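# Reseat a die set's upper plate on its pillars

## Task

Set the die set's upper plate back over its guide pillars with the punch facing downward, then bring it down the pillars until it is fully seated, without the punch touching anything. It fails if either half of the die set falls or lands hard, or if its centre slips down inside a grip by more than roughly a fingernail's width (slips add up until that half is put down and released). It also fails if the upper plate, gripped or free, drops that same distance along the pillars at more than about a pen's length per second.

## Robot and tools

Robot: two Doosan M1013 arms, left_arm and right_arm, each with a Robotiq 140 two-finger gripper and a wrist camera. The fingers of left_arm's gripper can fold at a hinge: grip parts only with the outer quarter of its pads (near the tips), since a grip nearer the palm may wrap loosely, pull the part in, squeeze too hard, or suddenly release. Pressing its fingertips onto a surface folds them easily and spoils the next grip. right_arm's fingers are rigid.

Frames: the scene frame has its origin at table height midway between the nominal arm bases, +z up, +x out over the table, left_arm toward +y. Calibrated bases: left_arm at (-0.090, +0.650, 0) m, unrotated; right_arm at (-0.072, -0.577, 0) m with quat_wxyz (+1.000, 0, 0, -0.023). Each arm's reported hand position, orientation, velocities and wrist-camera pose are in that arm's own base frame; fixed cameras and the table use the scene frame. Printed hand poses may be off by a few centimetres. The gripper's +z is along the fingers, y is the opening direction; end_effector_position is the point between closed pads, and fingertips extend about 33 mm past it (9 mm when fully open).

A row (used by execute_actions and move) is one flat list of 18 numbers covering both arms, always all 18 even if one arm is idle: left_arm first, then right_arm. Per arm: six absolute joint target angles in radians, in this order: forearm roll (joint_4), elbow (joint_3), wrist pitch (joint_5), wrist roll (joint_6), shoulder (joint_2), waist (joint_1); then gripper position, force_limit, speed, each in [-1, 1]. Joint ranges: elbow -2.792 to 2.792, all others -6.283 to 6.283. Targets more than 0.010 rad beyond a range end (and beyond the current angle) are refused; a joint clipped at its end gives "joint sent to its limit". Gripper position is absolute: +1 fully open (140 mm), pads touch near -0.8, -1 closes until blocked. force_limit sets pad force for a slow close: about 14 N at -1, 40 N at 0, 58 N at +1; faster closes grip much harder. speed sets finger rate: about 30 mm/s at -1, 140 at 0, 250 at +1. Both default to +1. To leave a gripper unchanged, repeat its last three numbers.

Tools:
- execute_actions(actions, cameras): actions is a list of actions; each action is a list of up to 15 rows, one per 1/30 s step, and a short action repeats its final row to fill 0.5 s. An empty list returns state plus images. cameras: list of names, ["all"], or [].
- move(target, speed, blend, stop_force, zero, blocking, cameras): target is one 18-number row or a list of up to 15 rows (all within 10 s). Joints interpolate together, so hands travel on curves with no collision avoidance. speed: top joint speed in rad/s, 0.01 to 3.92, default 0.5, one value or one per target. blend: corner rounding in rad for lists, 0 = stop at each. stop_force: 10 to 80 N; an arm's path ends when estimated push against its motion exceeds that since its zero. Use a low speed for touches; no reading exists near singular poses (arm stretched, wrist straight). zero (default true) re-zeroes before the move. blocking=false returns after about 0.5 s while motion continues; not allowed with stop_force. The result adds a move: line (done, off_target, moving, held, fault) and possibly limits=held.
- wait(seconds 0 to 10, cameras); stop(cameras) brakes a running move.
- zoom_image(camera: cam_low, cam_left_wrist or cam_right_wrist; region [x0, y0, x1, y1] pixels, at most 504 by 504) on the latest image.
- clear_fault(arm) after a reported torque or force fault.
- read_manual(section) gives licence texts only.
- finished_scene(scene 1 or 2) ends the scene irreversibly; the result must hold without the robot.

Results: Joint positions, Joint velocities, Joint targets (same joint order, rad, rad/s), end_effector_position (m), quat_wxyz, velocities, object_status (0 moving, 1 blocked while opening, 2 blocked while closing = gripping, 3 reached target or pads met), position_measured in counts (3 open, about 75 = 100 mm, 139 = 60 mm, 200 = 20 mm, 230 pads touching), Joint torques, External joint torques, Flange force along the gripper axes, step readings, "joint command not followed" from the clearance check between arms, MOTOR HOT and fault lines. To grip harder while status is 2, raise force_limit and nudge position (-1 to -0.98).

Limits and hazards: a force of 144 N on an arm, or contact torque of 295 (waist, shoulder), 139 (elbow) or 39.1 N m (wrist joints), stops that arm until clear_fault. The arms are stiff, so aiming even slightly past a firm contact can fault. Joint speed caps: 2.09 rad/s waist and shoulder, 3.14 elbow, 3.93 wrist joints; hand speed capped at 1.8 m/s. Avoid arm-on-arm contact and closing one gripper on the other's fingers. Don't let the die halves fall, land hard or slip in the grip; lower the upper plate slowly down the pillars; keep the punch clear; keep everything on the table; release only when parts are at rest. Holding heavy loads far out heats motors and can brake an arm for 30 to 60 s. Objects may occasionally be nudged by outside pushes.

Each tool is called as name(argument=value, ...), one argument or row to a line, values as JSON.

## Session

execute_actions(
  actions=[],
)

Scene clock: 0.00 s.
left_arm: end_effector_position=(+0.6178, -0.7538, +0.2248) position_measured=3 object_status=3 end_effector_quat_wxyz=(-0.174, +0.750, +0.615, +0.169) | right_arm: end_effector_position=(+0.8034, -0.2029, +0.2836) position_measured=3 object_status=3 end_effector_quat_wxyz=(-0.289, +0.450, +0.663, +0.524)
Joint names: [forearm roll, elbow, wrist pitch, wrist roll, shoulder, waist]
Joint positions: left_arm=[0.321 0.433 2.049 -0.725 1.042 -1.015] | right_arm=[1.061 1.244 1.908 -1.06 0.748 -0.629]
Joint velocities: within noise
Joint torques (N m): no reading
External joint torques (N m): no reading
Flange force (N): no reading
Joint targets: left_arm=[0.321 0.433 2.049 -0.725 1.042 -1.015] | right_arm=[1.061 1.244 1.908 -1.060 0.748 -0.629]
Tool commands: left_gripper/position=+1.0 left_gripper/force_limit=+1.0 left_gripper/speed=+1.0 right_gripper/position=+1.0 right_gripper/force_limit=+1.0 right_gripper/speed=+1.0

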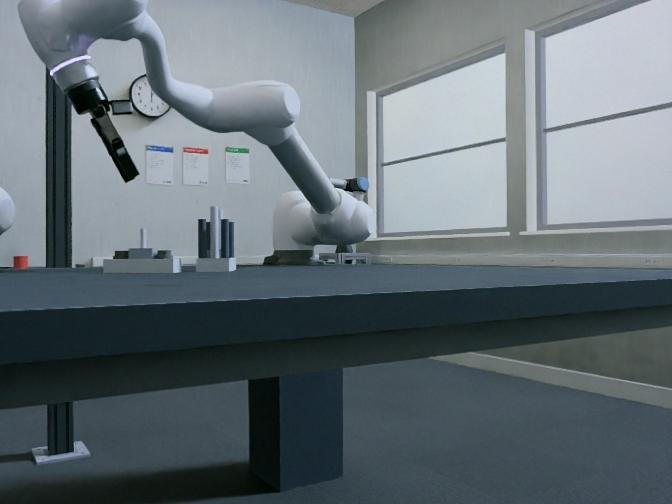

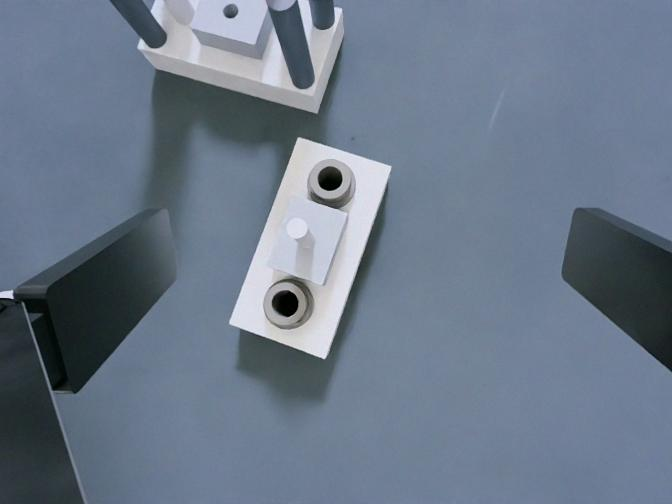

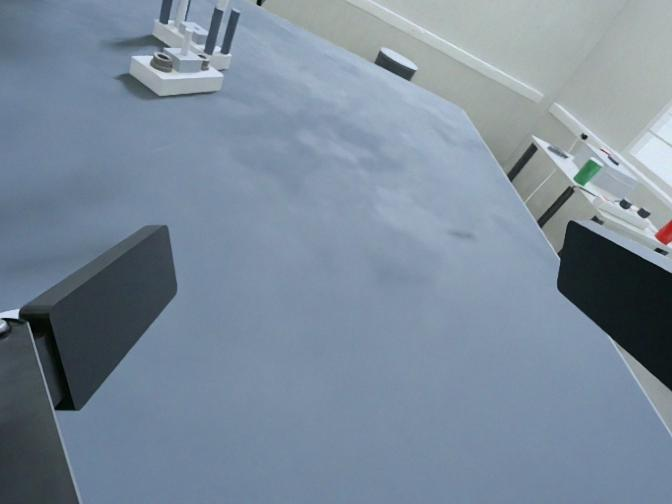

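move(
  target=[0,1.393,1.526,-0.6616,0.2225,-0.6616,1,1,1,1.061,1.244,1.908,-1.06,0.748,-0.629,1,1,1],
  speed=0.9,
  cameras=["all"],
)

Scene clock: 123.63 s.
left_arm: end_effector_position=(+0.5698, -0.4000, +0.3998) position_measured=3 object_status=3 end_effector_quat_wxyz=(+0.000, +0.707, +0.707, +0.000) | right_arm: end_effector_position=(+0.8031, -0.2030, +0.2837) position_measured=3 object_status=3 end_effector_quat_wxyz=(-0.289, +0.450, +0.663, +0.523)
Joint names: [forearm roll, elbow, wrist pitch, wrist roll, shoulder, waist]
Joint positions: left_arm=[0 1.393 1.526 -0.662 0.222 -0.662] | right_arm=[1.061 1.244 1.908 -1.06 0.748 -0.629]
Joint torques (N m): left_arm=[4.27 -42.61 0.16 -0.06 -69.89 -0.6] | right_arm=[3.51 -37.65 1.43 -0.38 -110.1 -0.82]
External joint torques (N m): left_arm=[0.11 0.23 -0.14 0.06 4.28 0.37] | right_arm=[0.46 -0.81 0.03 0.4 1.18 0.45]
Flange force (N): left_arm=[-3.2 5.7 1.0] | right_arm=[-2.1 4.2 -1.6]
Joint targets: left_arm=[0.000 1.393 1.526 -0.662 0.223 -0.662] | right_arm=[1.061 1.244 1.908 -1.060 0.748 -0.629]
move: done

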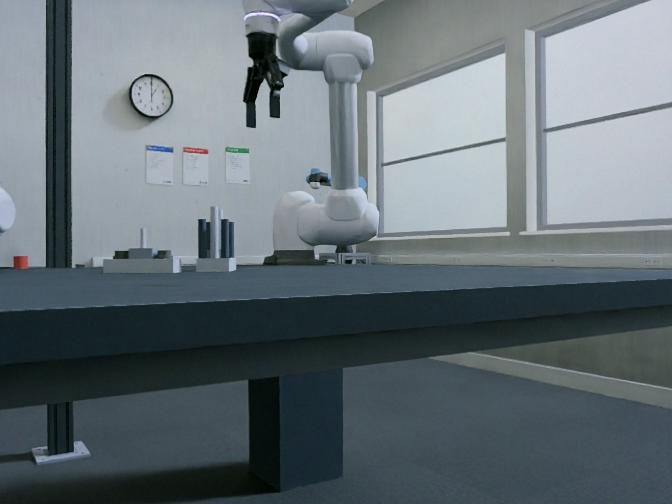

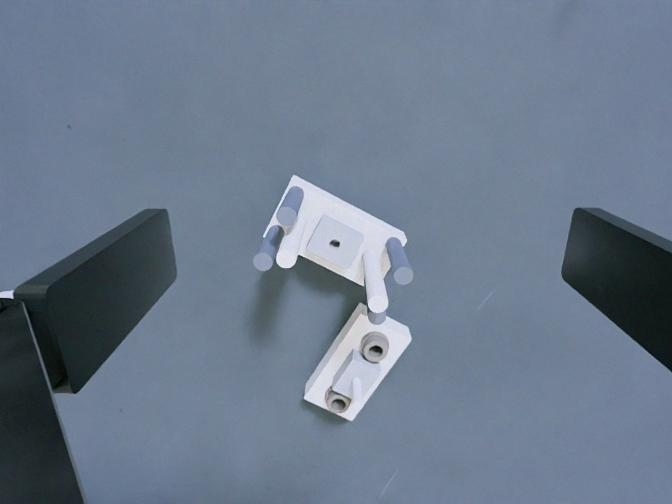

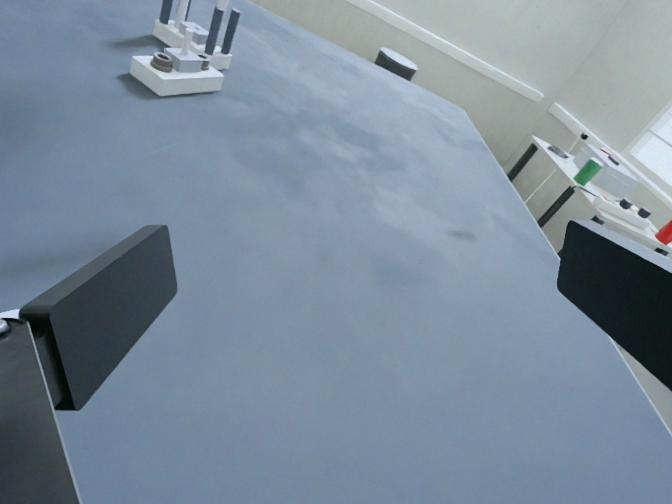

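zoom_image(
  camera="cam_left_wrist",
  region=[230, 160, 440, 430],
)

zoom_image(
  camera="cam_low",
  region=[80, 190, 260, 280],
)

Scaled by 1.867 from the camera's 672x504 image, which has a finer 960x720 frame.

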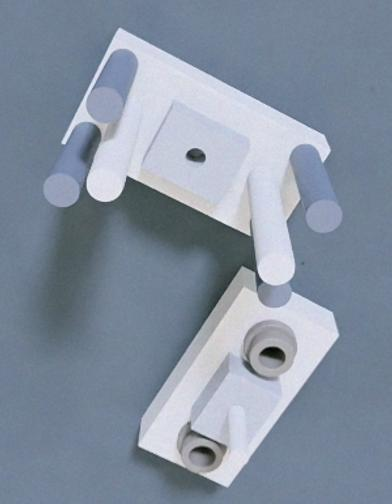

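Scaled by 2.800 from the camera's 672x504 image, which has a finer 960x720 frame.

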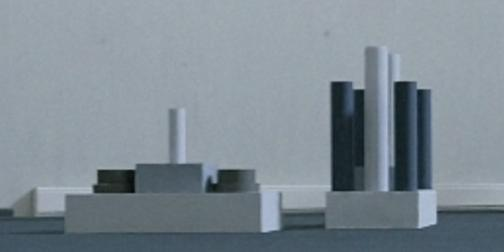

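move(
  target=[
    [0,0.9543,1.5645,-0.43,0.6228,-0.919,1,1,1,1.061,1.244,1.908,-1.06,0.748,-0.629,1,1,1],
    [0,1.1969,1.2716,-0.43,0.6731,-0.919,1,1,1,1.061,1.244,1.908,-1.06,0.748,-0.629,1,1,1],
  ],
  speed=0.8,
  blend=[0.05,0],
  cameras=["all"],
)

Scene clock: 254.73 s.
left_arm: end_effector_position=(+0.5860, -0.7111, +0.1400) position_measured=3 object_status=3 end_effector_quat_wxyz=(+0.000, +0.857, +0.515, +0.000) | right_arm: end_effector_position=(+0.8031, -0.2030, +0.2837) position_measured=3 object_status=3 end_effector_quat_wxyz=(-0.289, +0.450, +0.663, +0.523)
Joint names: [forearm roll, elbow, wrist pitch, wrist roll, shoulder, waist]
Joint positions: left_arm=[0 1.197 1.272 -0.43 0.673 -0.919] | right_arm=[1.061 1.244 1.908 -1.06 0.748 -0.629]
Joint torques (N m): left_arm=[4.07 -41.53 0.13 -0.06 -110.91 -0.41] | right_arm=[3.48 -37.53 1.43 -0.24 -110.92 -1.02]
External joint torques (N m): left_arm=[0.11 1.18 -0.12 0.06 5.7 -0.06] | right_arm=[0.51 -1.1 0.04 0.26 1.6 0.36]
Flange force (N): left_arm=[-2.3 5.5 4.3] | right_arm=[-3.0 5.0 -2.2]
Joint targets: left_arm=[0.000 1.197 1.272 -0.430 0.673 -0.919] | right_arm=[1.061 1.244 1.908 -1.060 0.748 -0.629]
move: done

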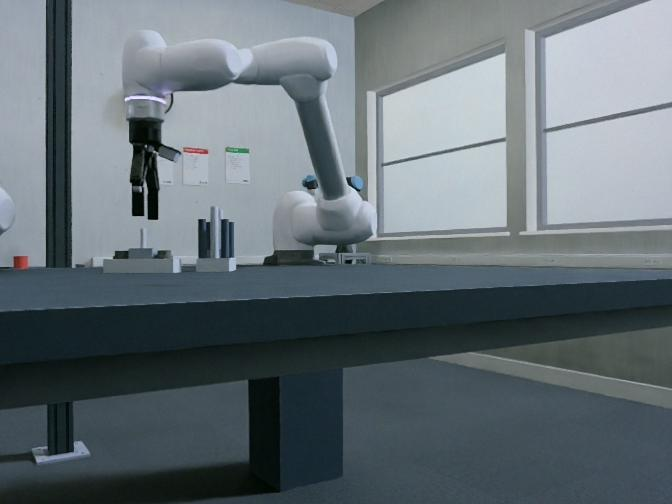

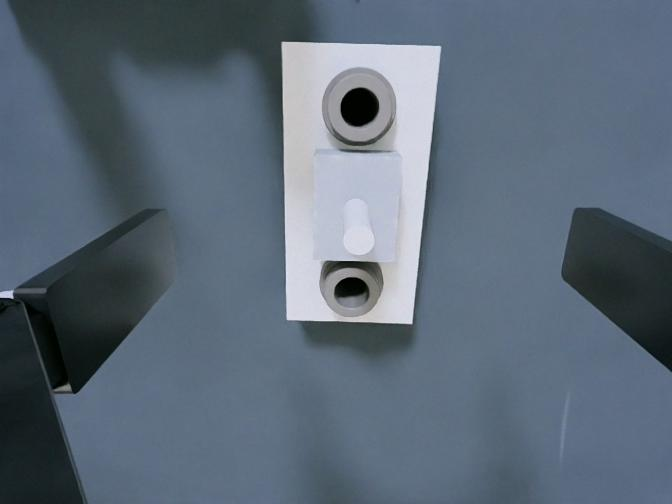

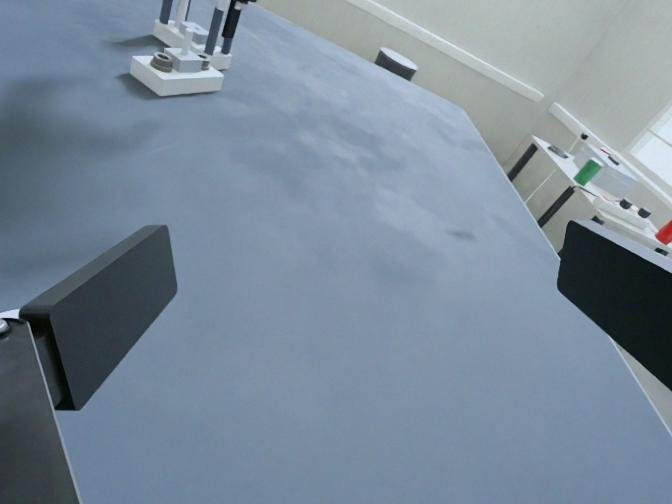

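move(
  target=[0,1.2610,1.1573,-0.4133,0.7233,-0.9233,1,1,1,1.061,1.244,1.908,-1.06,0.748,-0.629,1,1,1],
  speed=0.3,
  stop_force=20,
  cameras=["cam_low","cam_left_wrist"],
)

zoom_image(
  camera="cam_low",
  region=[90, 150, 250, 280],
)

Scene clock: 292.17 s.
left_arm: end_effector_position=(+0.5838, -0.7148, +0.0601) position_measured=3 object_status=3 end_effector_quat_wxyz=(+0.000, +0.863, +0.506, +0.000) | right_arm: end_effector_position=(+0.8031, -0.2030, +0.2837) position_measured=3 object_status=3 end_effector_quat_wxyz=(-0.289, +0.450, +0.663, +0.523)
Joint names: [forearm roll, elbow, wrist pitch, wrist roll, shoulder, waist]
Joint positions: left_arm=[0 1.261 1.157 -0.413 0.723 -0.923] | right_arm=[1.061 1.244 1.908 -1.06 0.748 -0.629]
Joint torques (N m): left_arm=[3.89 -39.74 0.12 -0.03 -113.65 -0.77] | right_arm=[3.48 -37.65 1.34 -0.31 -109.73 -0.66]
External joint torques (N m): left_arm=[0.13 1 -0.11 0.03 5.83 0.73] | right_arm=[0.48 -0.94 0.12 0.33 0.44 1.06]
Flange force (N): left_arm=[-1.5 6.0 4.9] | right_arm=[-1.2 4.2 -0.9]
Joint targets: left_arm=[0.000 1.261 1.157 -0.413 0.723 -0.923] | right_arm=[1.061 1.244 1.908 -1.060 0.748 -0.629]
move: done
Images, in order (width x height): cam_low 672x504, cam_left_wrist 672x504.

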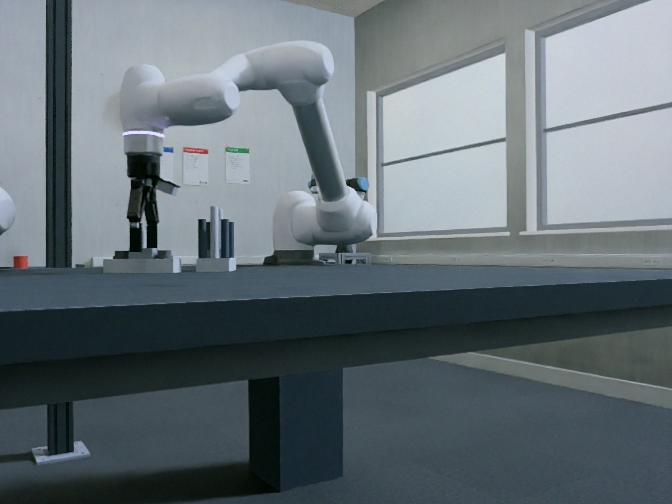

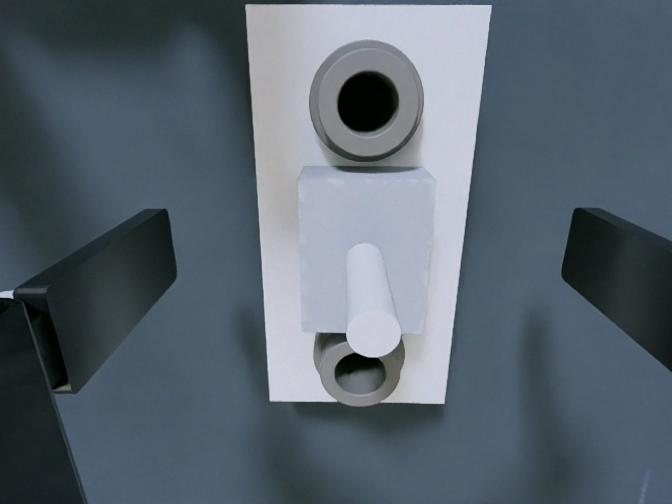

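Scaled by 3.150 from the camera's 672x504 image, which has a finer 960x720 frame.

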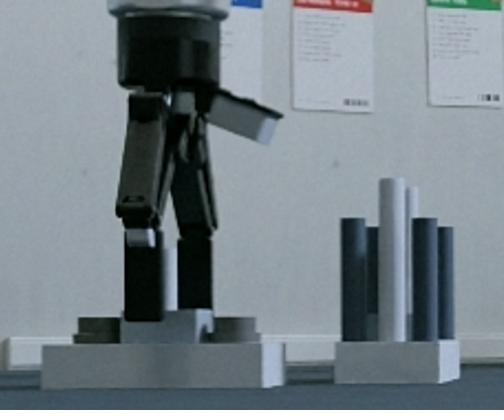

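move(
  target=[
    [0,1.2743,1.1305,-0.4133,0.7368,-0.9233,1,1,1,1.061,1.244,1.908,-1.06,0.748,-0.629,1,1,1],
    [0,1.2743,1.1305,-0.4133,0.7368,-0.9233,-1,1,-1,1.061,1.244,1.908,-1.06,0.748,-0.629,1,1,1],
  ],
  speed=0.2,
  cameras=["cam_low","cam_left_wrist"],
)

zoom_image(
  camera="cam_low",
  region=[90, 150, 250, 280],
)

Scene clock: 308.77 s.
left_arm: end_effector_position=(+0.5838, -0.7148, +0.0409) position_measured=111 object_status=0 end_effector_quat_wxyz=(+0.000, +0.863, +0.506, +0.000) | right_arm: end_effector_position=(+0.8031, -0.2030, +0.2837) position_measured=3 object_status=3 end_effector_quat_wxyz=(-0.289, +0.450, +0.663, +0.523)
Joint names: [forearm roll, elbow, wrist pitch, wrist roll, shoulder, waist]
Joint positions: left_arm=[0 1.274 1.13 -0.413 0.737 -0.923] | right_arm=[1.061 1.244 1.908 -1.06 0.748 -0.629]
Joint torques (N m): left_arm=[4.18 -28.94 -4.07 -0.65 -85.57 0.71] | right_arm=[3.44 -37.75 1.42 -0.24 -110.32 -1.47]
External joint torques (N m): left_arm=[-0.22 -9.39 4.08 0.65 -23 -0.94] | right_arm=[0.52 -0.65 0.03 0.26 1.73 1.17]
Flange force (N): left_arm=[1.1 -3.7 -28.4] | right_arm=[-2.8 4.5 -0.9]
Joint targets: left_arm=[0.000 1.274 1.131 -0.413 0.737 -0.923] | right_arm=[1.061 1.244 1.908 -1.060 0.748 -0.629]
move: done
Images, in order (width x height): cam_low 672x504, cam_left_wrist 672x504.

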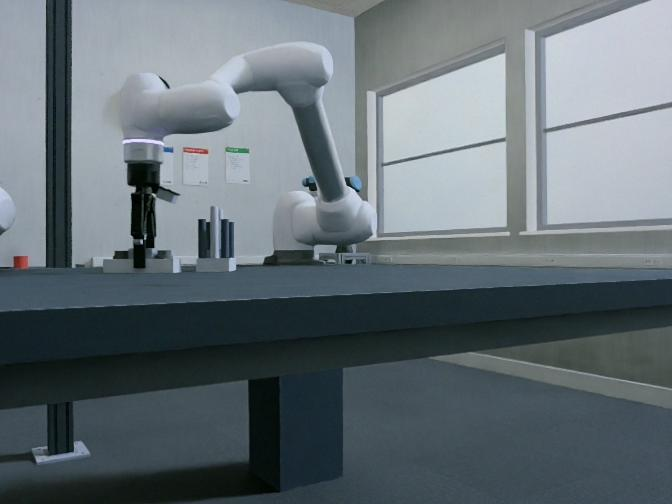

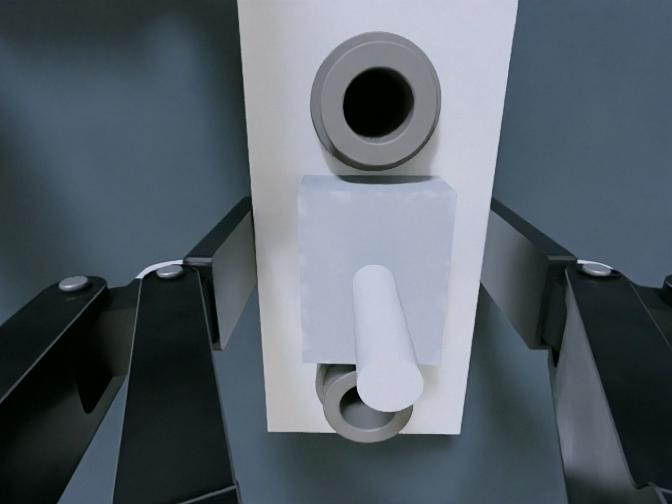

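Scaled by 3.150 from the camera's 672x504 image, which has a finer 960x720 frame.

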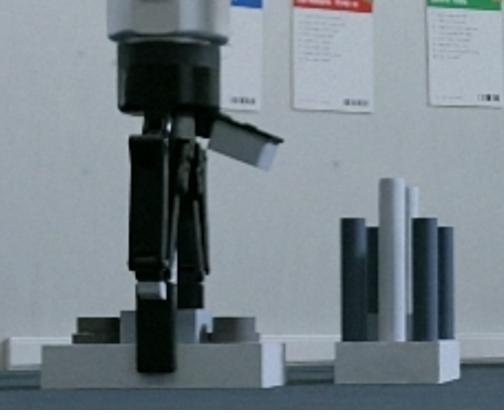

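wait(
  seconds=0.5,
)

Scene clock: 314.23 s.
left_arm: end_effector_position=(+0.5838, -0.7148, +0.0409) position_measured=111 object_status=2 end_effector_quat_wxyz=(+0.000, +0.863, +0.506, +0.000) | right_arm: end_effector_position=(+0.8031, -0.2030, +0.2837) position_measured=3 object_status=3 end_effector_quat_wxyz=(-0.289, +0.450, +0.663, +0.523)
Joint names: [forearm roll, elbow, wrist pitch, wrist roll, shoulder, waist]
Joint positions: left_arm=[0 1.274 1.131 -0.413 0.737 -0.923] | right_arm=[1.061 1.244 1.908 -1.06 0.748 -0.629]
Joint torques (N m): left_arm=[4.18 -30.3 -4.27 -0.63 -87.37 0.37] | right_arm=[3.47 -37.75 1.44 -0.25 -110.3 -0.95]
External joint torques (N m): left_arm=[-0.26 -7.58 4.28 0.63 -19.7 -1.13] | right_arm=[0.49 -0.77 0.01 0.27 1.37 0.91]
Flange force (N): left_arm=[0.8 -3.5 -25.1] | right_arm=[-2.4 4.3 -1.1]
Joint targets: left_arm=[0.000 1.274 1.131 -0.413 0.737 -0.923] | right_arm=[1.061 1.244 1.908 -1.060 0.748 -0.629]
Tool commands: left_gripper/position=-1.0 left_gripper/force_limit=+1.0 left_gripper/speed=-1.0 right_gripper/position=+1.0 right_gripper/force_limit=+1.0 right_gripper/speed=+1.0
wait: 0.50 s; at rest from the start

move(
  target=[0,1.2610,1.1573,-0.4133,0.7233,-0.9233,-1,1,-1,1.061,1.244,1.908,-1.06,0.748,-0.629,1,1,1],
  speed=0.03,
  cameras=["cam_low","cam_left_wrist"],
)

zoom_image(
  camera="cam_low",
  region=[90, 150, 250, 280],
)

Scene clock: 321.33 s.
left_arm: end_effector_position=(+0.5838, -0.7148, +0.0602) position_measured=111 object_status=2 end_effector_quat_wxyz=(+0.000, +0.863, +0.506, +0.000) | right_arm: end_effector_position=(+0.8031, -0.2030, +0.2837) position_measured=3 object_status=3 end_effector_quat_wxyz=(-0.289, +0.450, +0.663, +0.523)
Joint names: [forearm roll, elbow, wrist pitch, wrist roll, shoulder, waist]
Joint positions: left_arm=[0 1.261 1.157 -0.413 0.723 -0.923] | right_arm=[1.061 1.244 1.908 -1.06 0.748 -0.629]
Joint torques (N m): left_arm=[3.88 -49.3 0.15 -0.08 -130.64 -0.81] | right_arm=[3.51 -37.51 1.48 -0.17 -110.4 -0.78]
External joint torques (N m): left_arm=[0.1 10.76 -0.14 0.08 23.55 0.11] | right_arm=[0.45 -1.09 -0.02 0.19 1.07 1.05]
Flange force (N): left_arm=[-2.1 5.9 24.0] | right_arm=[-2.3 4.8 -1.2]
Joint targets: left_arm=[0.000 1.261 1.157 -0.413 0.723 -0.923] | right_arm=[1.061 1.244 1.908 -1.060 0.748 -0.629]
move: done
Images, in order (width x height): cam_low 672x504, cam_left_wrist 672x504.

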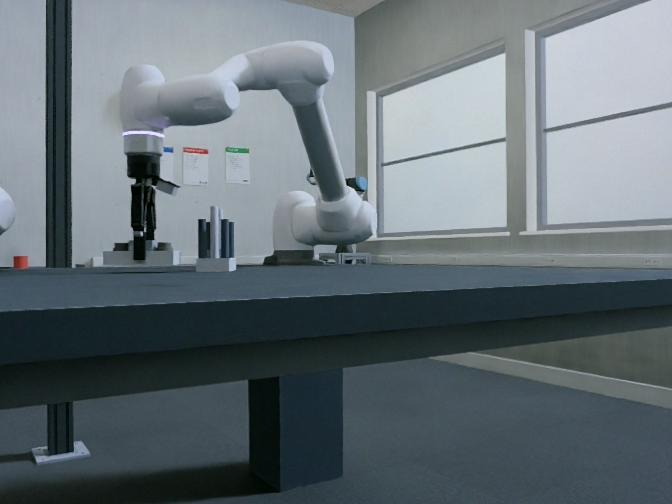

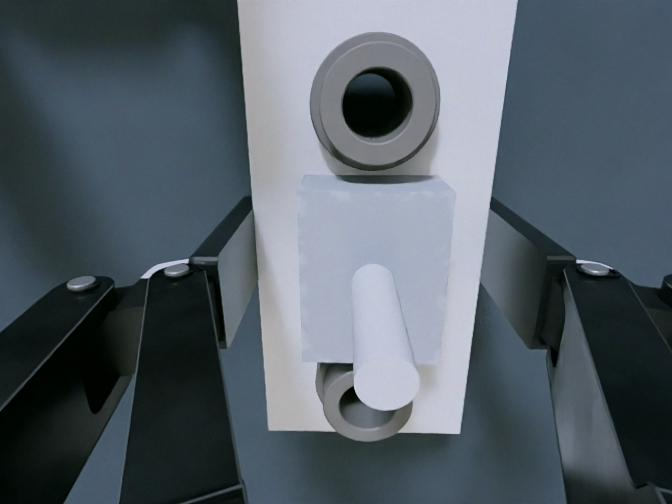

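Scaled by 3.150 from the camera's 672x504 image, which has a finer 960x720 frame.

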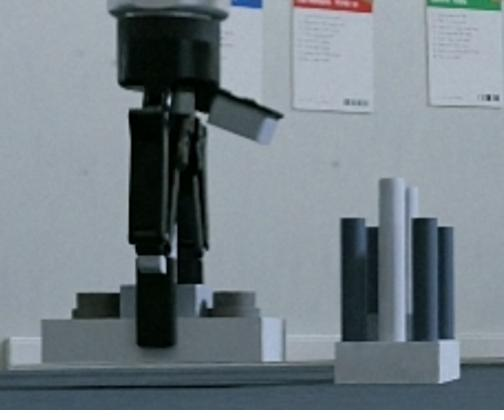

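move(
  target=[
    [0,0.9543,1.5645,-0.4133,0.6228,-0.9233,-1,1,-1,1.061,1.244,1.908,-1.06,0.748,-0.629,1,1,1],
    [0,2.274,-0.609,-1.571,-0.0944,-1.047,-1,1,-1,1.061,1.244,1.908,-1.06,0.748,-0.629,1,1,1],
  ],
  speed=[0.3,0.6],
  blend=[0.05,0],
  cameras=["cam_low","cam_left_wrist"],
)

move(
  target=[0,2.274,-0.609,-1.571,-0.0944,-1.047,-1,1,-1,1.4373,1.8199,1.8064,-0.522,0.2572,0.2995,1,1,1],
  speed=0.5,
  cameras=["all"],
)

Scene clock: 439.57 s.
left_arm: end_effector_position=(+0.3963, -0.6172, +0.4502) position_measured=111 object_status=2 end_effector_quat_wxyz=(+0.612, +0.353, +0.612, -0.354) | right_arm: end_effector_position=(+0.8031, -0.2030, +0.2837) position_measured=3 object_status=3 end_effector_quat_wxyz=(-0.289, +0.450, +0.663, +0.523)
Joint names: [forearm roll, elbow, wrist pitch, wrist roll, shoulder, waist]
Joint positions: left_arm=[0 2.274 -0.609 -1.571 -0.094 -1.047] | right_arm=[1.061 1.244 1.908 -1.06 0.748 -0.629]
Joint torques (N m): left_arm=[3.45 -52.99 -9.18 -0.09 -44.85 -0.64] | right_arm=[3.52 -37.74 1.4 -0.27 -109.82 -1.31]
External joint torques (N m): left_arm=[0.12 15.48 6.4 0.09 17.01 0.64] | right_arm=[0.45 -0.9 0.06 0.29 0.5 1.28]
Flange force (N): left_arm=[23.1 2.2 4.6] | right_arm=[-1.3 4.2 -0.6]
Joint targets: left_arm=[0.000 2.274 -0.609 -1.571 -0.094 -1.047] | right_arm=[1.061 1.244 1.908 -1.060 0.748 -0.629]
move: done
Images, in order (width x height): cam_low 672x504, cam_left_wrist 672x504.

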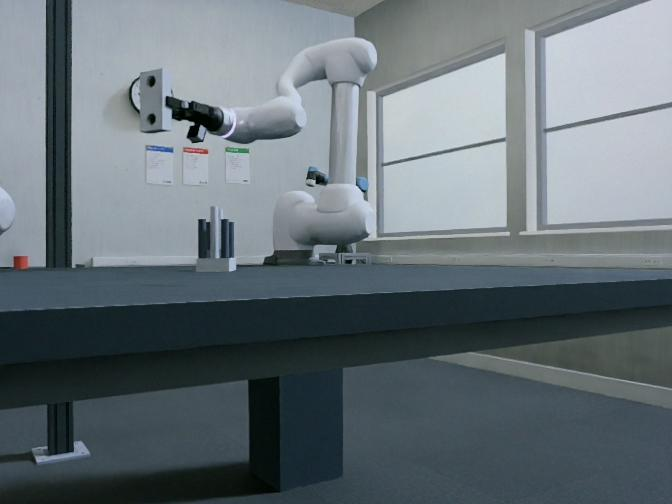

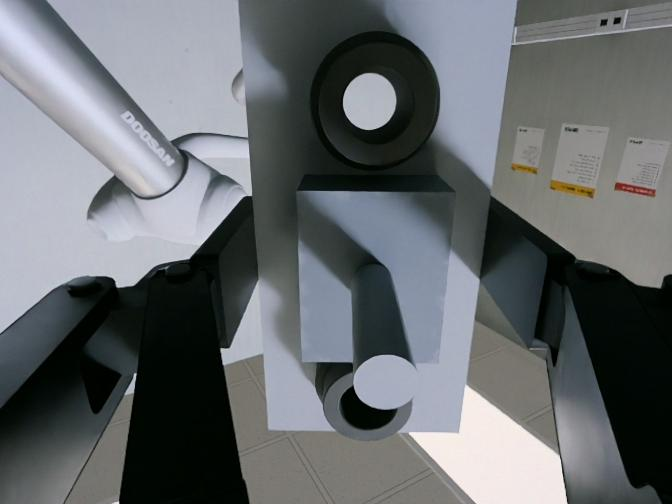

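Scene clock: 441.80 s.
left_arm: end_effector_position=(+0.3963, -0.6172, +0.4501) position_measured=111 object_status=2 end_effector_quat_wxyz=(+0.612, +0.353, +0.612, -0.354) | right_arm: end_effector_position=(+0.4283, +0.5037, +0.4811) position_measured=3 object_status=3 end_effector_quat_wxyz=(+0.620, -0.339, -0.620, -0.339)
Joint names: [forearm roll, elbow, wrist pitch, wrist roll, shoulder, waist]
Joint positions: left_arm=[0 2.274 -0.609 -1.571 -0.094 -1.047] | right_arm=[1.437 1.82 1.806 -0.522 0.257 0.299]
Joint torques (N m): left_arm=[3.46 -53.39 -9.15 -0.05 -44.63 -0.39] | right_arm=[2.41 -37.29 1.36 -0.37 -65.97 -0.81]
External joint torques (N m): left_arm=[0.12 15.96 6.39 0.05 17.48 0.14] | right_arm=[0.38 -0.77 -0.01 0.37 1.56 0.8]
Flange force (N): left_arm=[24.2 1.1 4.7] | right_arm=[0.3 4.3 0.7]
Joint targets: left_arm=[0.000 2.274 -0.609 -1.571 -0.094 -1.047] | right_arm=[1.437 1.820 1.806 -0.522 0.257 0.299]
move: done

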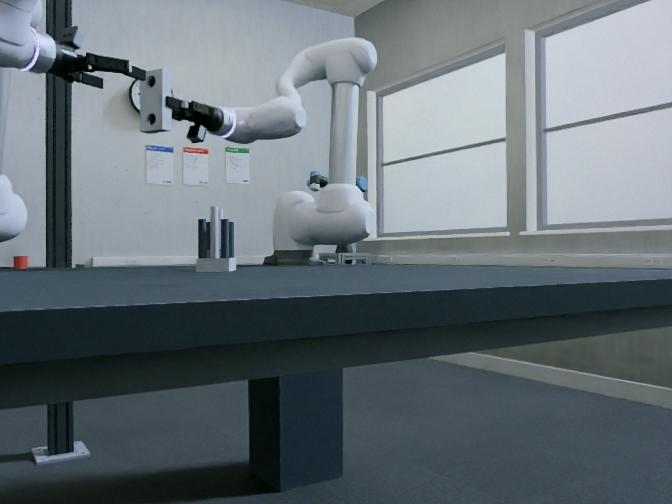

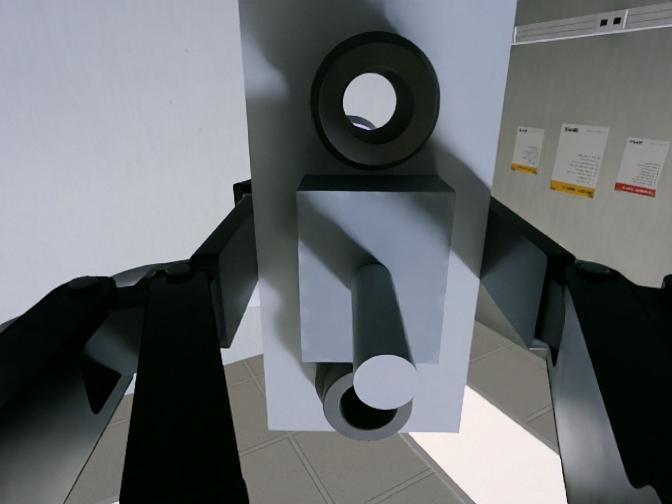

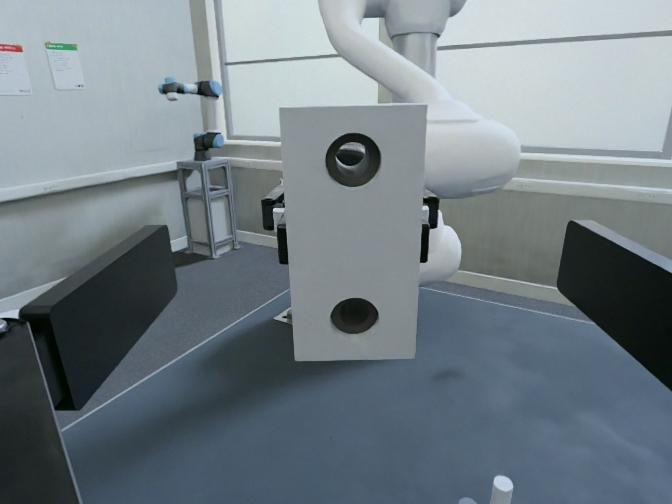

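move(
  target=[0,2.274,-0.609,-1.571,-0.0944,-1.047,-1,1,-1,1.5297,1.8432,1.6452,-0.5058,0.2315,0.4847,1,1,1],
  speed=0.12,
  cameras=["all"],
  stop_force=15,
)

zoom_image(
  camera="cam_low",
  region=[60, 20, 260, 170],
)

Scene clock: 462.90 s.
left_arm: end_effector_position=(+0.3963, -0.6172, +0.4501) position_measured=111 object_status=2 end_effector_quat_wxyz=(+0.612, +0.353, +0.612, -0.354) | right_arm: end_effector_position=(+0.3635, +0.6049, +0.4861) position_measured=3 object_status=3 end_effector_quat_wxyz=(+0.620, -0.339, -0.620, -0.339)
Joint names: [forearm roll, elbow, wrist pitch, wrist roll, shoulder, waist]
Joint positions: left_arm=[0 2.274 -0.609 -1.571 -0.094 -1.047] | right_arm=[1.53 1.843 1.645 -0.506 0.231 0.485]
Joint torques (N m): left_arm=[3.48 -53.39 -9.14 -0.03 -44.85 -0.49] | right_arm=[2.04 -37.94 1.27 -0.26 -63.81 -0.97]
External joint torques (N m): left_arm=[0.08 15.92 6.36 0.03 17.12 0.49] | right_arm=[0.48 -0.75 0.04 0.26 1.45 0.94]
Flange force (N): left_arm=[23.8 1.8 4.2] | right_arm=[0.1 3.8 1.7]
Joint targets: left_arm=[0.000 2.274 -0.609 -1.571 -0.094 -1.047] | right_arm=[1.530 1.843 1.645 -0.506 0.232 0.485]
move: done

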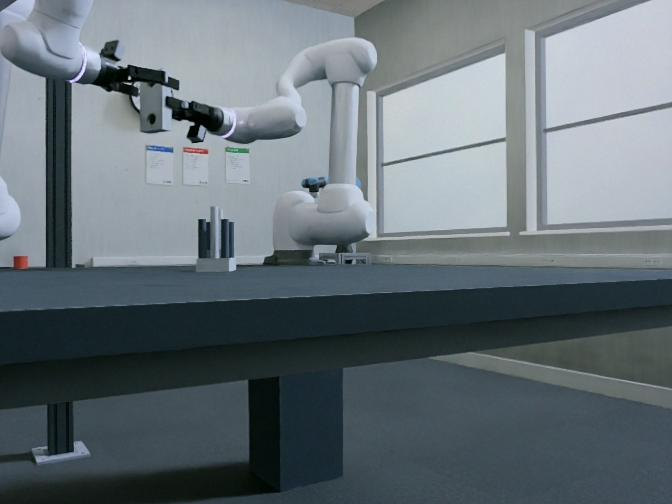

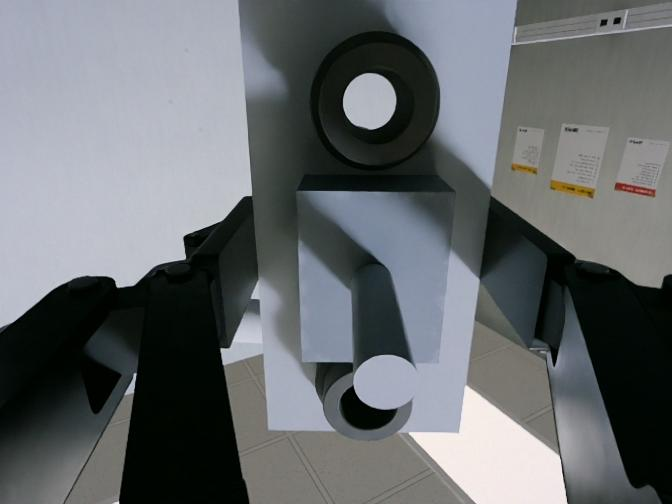

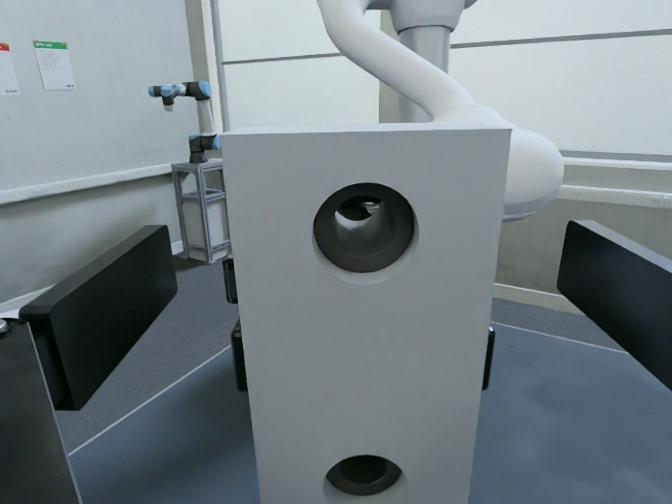

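Scaled by 2.520 from the camera's 672x504 image, which has a finer 960x720 frame.

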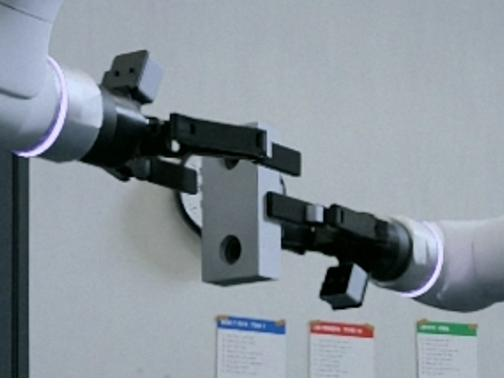

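move(
  target=[0,2.274,-0.609,-1.571,-0.0944,-1.047,-1,1,-1,1.5297,1.8432,1.6452,-0.5058,0.2315,0.4847,-1,1,0.2],
  speed=0.12,
)

wait(
  seconds=0.8,
  cameras=["all"],
)

zoom_image(
  camera="cam_low",
  region=[60, 20, 260, 170],
)

Scene clock: 472.83 s.
left_arm: end_effector_position=(+0.3965, -0.6170, +0.4499) position_measured=111 object_status=2 end_effector_quat_wxyz=(+0.612, +0.353, +0.613, -0.354) | right_arm: end_effector_position=(+0.3635, +0.6048, +0.4860) position_measured=111 object_status=2 end_effector_quat_wxyz=(+0.620, -0.339, -0.620, -0.339)
Joint names: [forearm roll, elbow, wrist pitch, wrist roll, shoulder, waist]
Joint positions: left_arm=[0 2.274 -0.609 -1.571 -0.094 -1.047] | right_arm=[1.53 1.843 1.645 -0.506 0.232 0.485]
Joint torques (N m): left_arm=[11.6 -60.25 -8.41 1.62 -37.11 -29] | right_arm=[8.47 -46.23 -10 0.06 -52.1 1.19]
External joint torques (N m): left_arm=[-8.04 22.77 5.63 -1.62 9.3 29] | right_arm=[-5.9 7.52 11.34 -0.06 -10.58 -1.17]
Flange force (N): left_arm=[23.7 41.5 -19.6] | right_arm=[1.0 -31.7 -21.1]
Joint targets: left_arm=[0.000 2.274 -0.609 -1.571 -0.094 -1.047] | right_arm=[1.530 1.843 1.645 -0.506 0.232 0.485]
move: done

Scene clock: 473.63 s.
left_arm: end_effector_position=(+0.3963, -0.6172, +0.4501) position_measured=111 object_status=2 end_effector_quat_wxyz=(+0.612, +0.353, +0.612, -0.354) | right_arm: end_effector_position=(+0.3636, +0.6049, +0.4861) position_measured=111 object_status=2 end_effector_quat_wxyz=(+0.620, -0.339, -0.620, -0.339)
Joint names: [forearm roll, elbow, wrist pitch, wrist roll, shoulder, waist]
Joint positions: left_arm=[0 2.274 -0.609 -1.571 -0.094 -1.047] | right_arm=[1.53 1.843 1.645 -0.506 0.232 0.485]
Joint torques (N m): left_arm=[13.65 -67.22 -10.06 1.77 -38.01 -36.65] | right_arm=[8.95 -46.63 -13.25 -0.07 -46.96 4]
External joint torques (N m): left_arm=[-10.06 29.69 7.28 -1.77 10.2 36.44] | right_arm=[-6.38 7.76 14.61 0.06 -16.31 -3.85]
Flange force (N): left_arm=[28.7 51.0 -28.9] | right_arm=[5.8 -41.2 -29.9]
Joint targets: left_arm=[0.000 2.274 -0.609 -1.571 -0.094 -1.047] | right_arm=[1.530 1.843 1.645 -0.506 0.232 0.485]
Tool commands: left_gripper/position=-1.0 left_gripper/force_limit=+1.0 left_gripper/speed=-1.0 right_gripper/position=-1.0 right_gripper/force_limit=+1.0 right_gripper/speed=+0.2
wait: 0.80 s; at rest by 0.17 s

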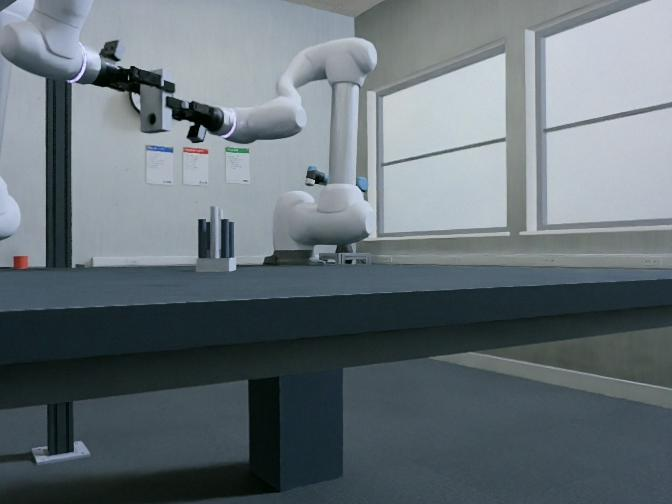

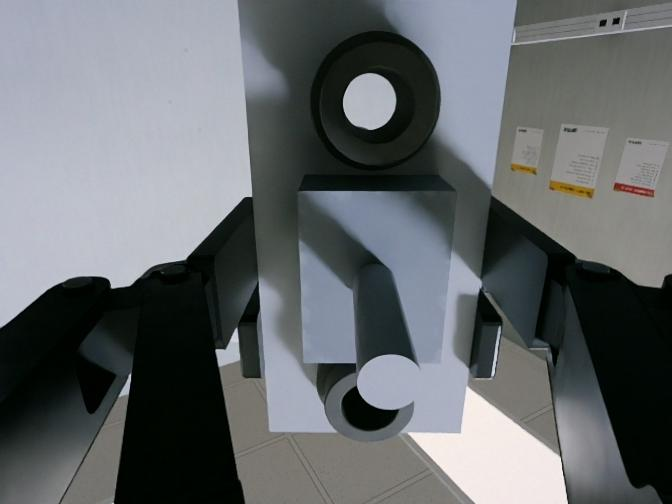

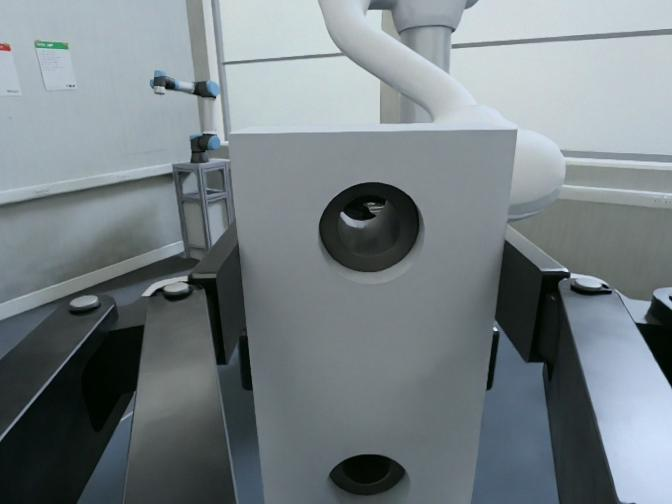

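Scaled by 2.520 from the camera's 672x504 image, which has a finer 960x720 frame.

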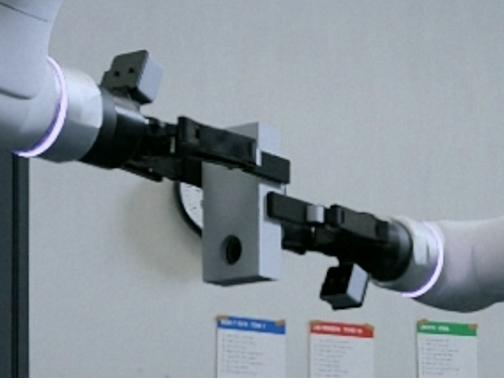

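move(
  target=[0,2.274,-0.609,-1.571,-0.0944,-1.047,1,1,-1,1.5297,1.8432,1.6452,-0.5058,0.2315,0.4847,-1,1,0.2],
  speed=0.12,
  cameras=["cam_right_wrist","cam_left_wrist"],
)

move(
  target=[
    [0,2.3889,-0.5758,-1.571,-0.2423,-1.047,1,1,-1,1.5297,1.8432,1.6452,-0.5058,0.2315,0.4847,-1,1,0.2],
    [0,2.4774,-0.5158,-1.571,-0.3908,-1.047,1,1,-1,1.5297,1.8432,1.6452,-0.5058,0.2315,0.4847,-1,1,0.2],
  ],
  speed=0.15,
  blend=[0.03,0],
  cameras=["all"],
)

Scene clock: 494.53 s.
left_arm: end_effector_position=(+0.3963, -0.6172, +0.4501) position_measured=3 object_status=0 end_effector_quat_wxyz=(+0.612, +0.353, +0.612, -0.354) | right_arm: end_effector_position=(+0.3636, +0.6049, +0.4861) position_measured=111 object_status=2 end_effector_quat_wxyz=(+0.620, -0.339, -0.620, -0.339)
Joint names: [forearm roll, elbow, wrist pitch, wrist roll, shoulder, waist]
Joint positions: left_arm=[0 2.274 -0.609 -1.571 -0.094 -1.047] | right_arm=[1.53 1.843 1.645 -0.506 0.231 0.485]
Joint torques (N m): left_arm=[3.44 -38.47 -2.71 -0.05 -31.05 -0.43] | right_arm=[7.34 -45.73 4.33 -0.3 -75.09 -0.66]
External joint torques (N m): left_arm=[0.13 1.07 -0.02 0.05 3.68 0.28] | right_arm=[-4.75 6.96 -2.99 0.3 12.48 0.42]
Flange force (N): left_arm=[5.7 1.5 4.8] | right_arm=[-17.4 5.2 1.0]
Joint targets: left_arm=[0.000 2.274 -0.609 -1.571 -0.094 -1.047] | right_arm=[1.530 1.843 1.645 -0.506 0.232 0.485]
move: done
Images, in order (width x height): cam_left_wrist 672x504, cam_right_wrist 672x504.

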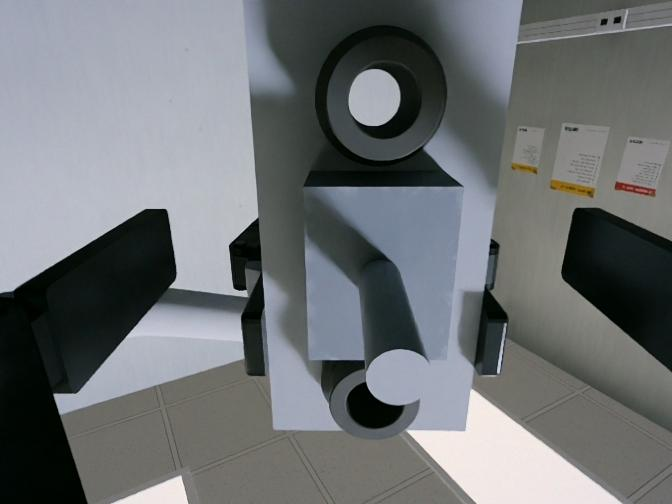

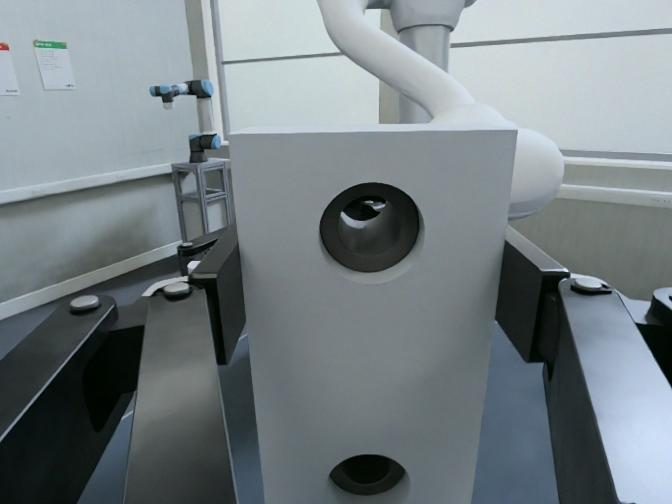

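Scene clock: 496.80 s.
left_arm: end_effector_position=(+0.3213, -0.4872, +0.4501) position_measured=3 object_status=3 end_effector_quat_wxyz=(+0.612, +0.353, +0.612, -0.354) | right_arm: end_effector_position=(+0.3636, +0.6049, +0.4861) position_measured=111 object_status=2 end_effector_quat_wxyz=(+0.620, -0.339, -0.620, -0.339)
Joint names: [forearm roll, elbow, wrist pitch, wrist roll, shoulder, waist]
Joint positions: left_arm=[0 2.477 -0.516 -1.571 -0.391 -1.047] | right_arm=[1.53 1.843 1.645 -0.506 0.231 0.485]
Joint torques (N m): left_arm=[3.66 -40.57 -2.68 -0.08 -1.87 -0.52] | right_arm=[7.48 -46.16 4.18 -0.26 -74.58 -1.27]
External joint torques (N m): left_arm=[0.11 1.08 -0.04 0.08 2.18 0.55] | right_arm=[-4.89 7.31 -2.84 0.26 11.67 1.14]
Flange force (N): left_arm=[0.0 0.0 0.0] | right_arm=[-17.1 3.3 1.9]
Joint targets: left_arm=[0.000 2.477 -0.516 -1.571 -0.391 -1.047] | right_arm=[1.530 1.843 1.645 -0.506 0.232 0.485]
move: done

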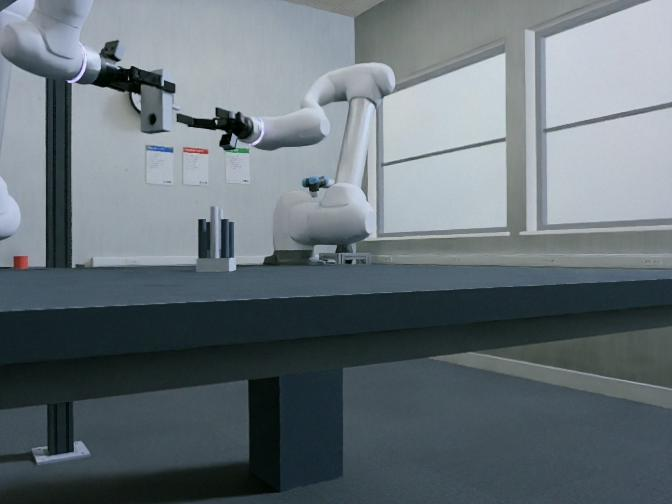

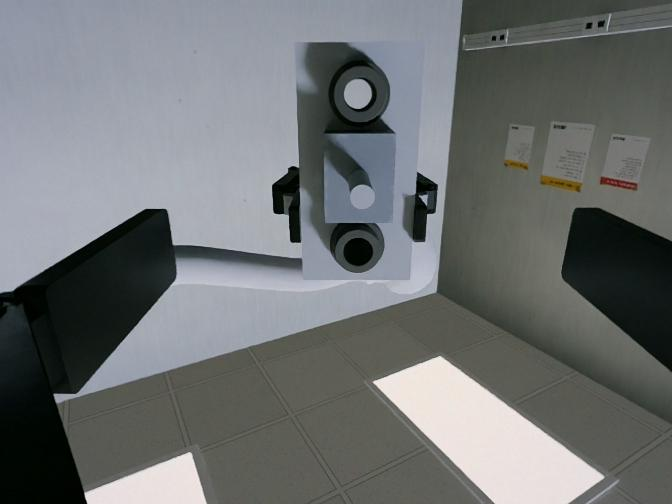

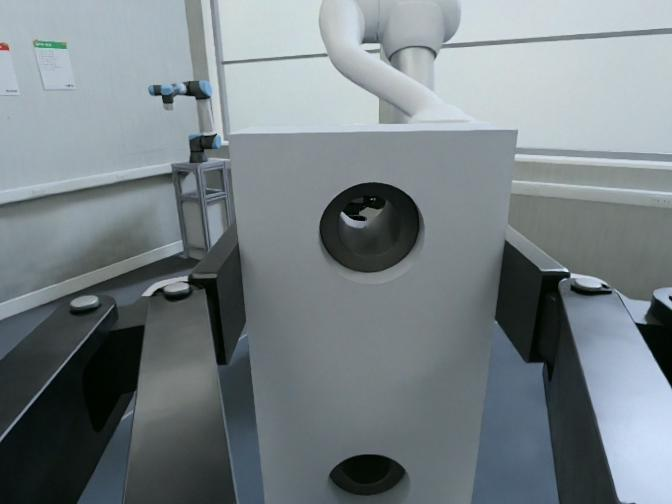

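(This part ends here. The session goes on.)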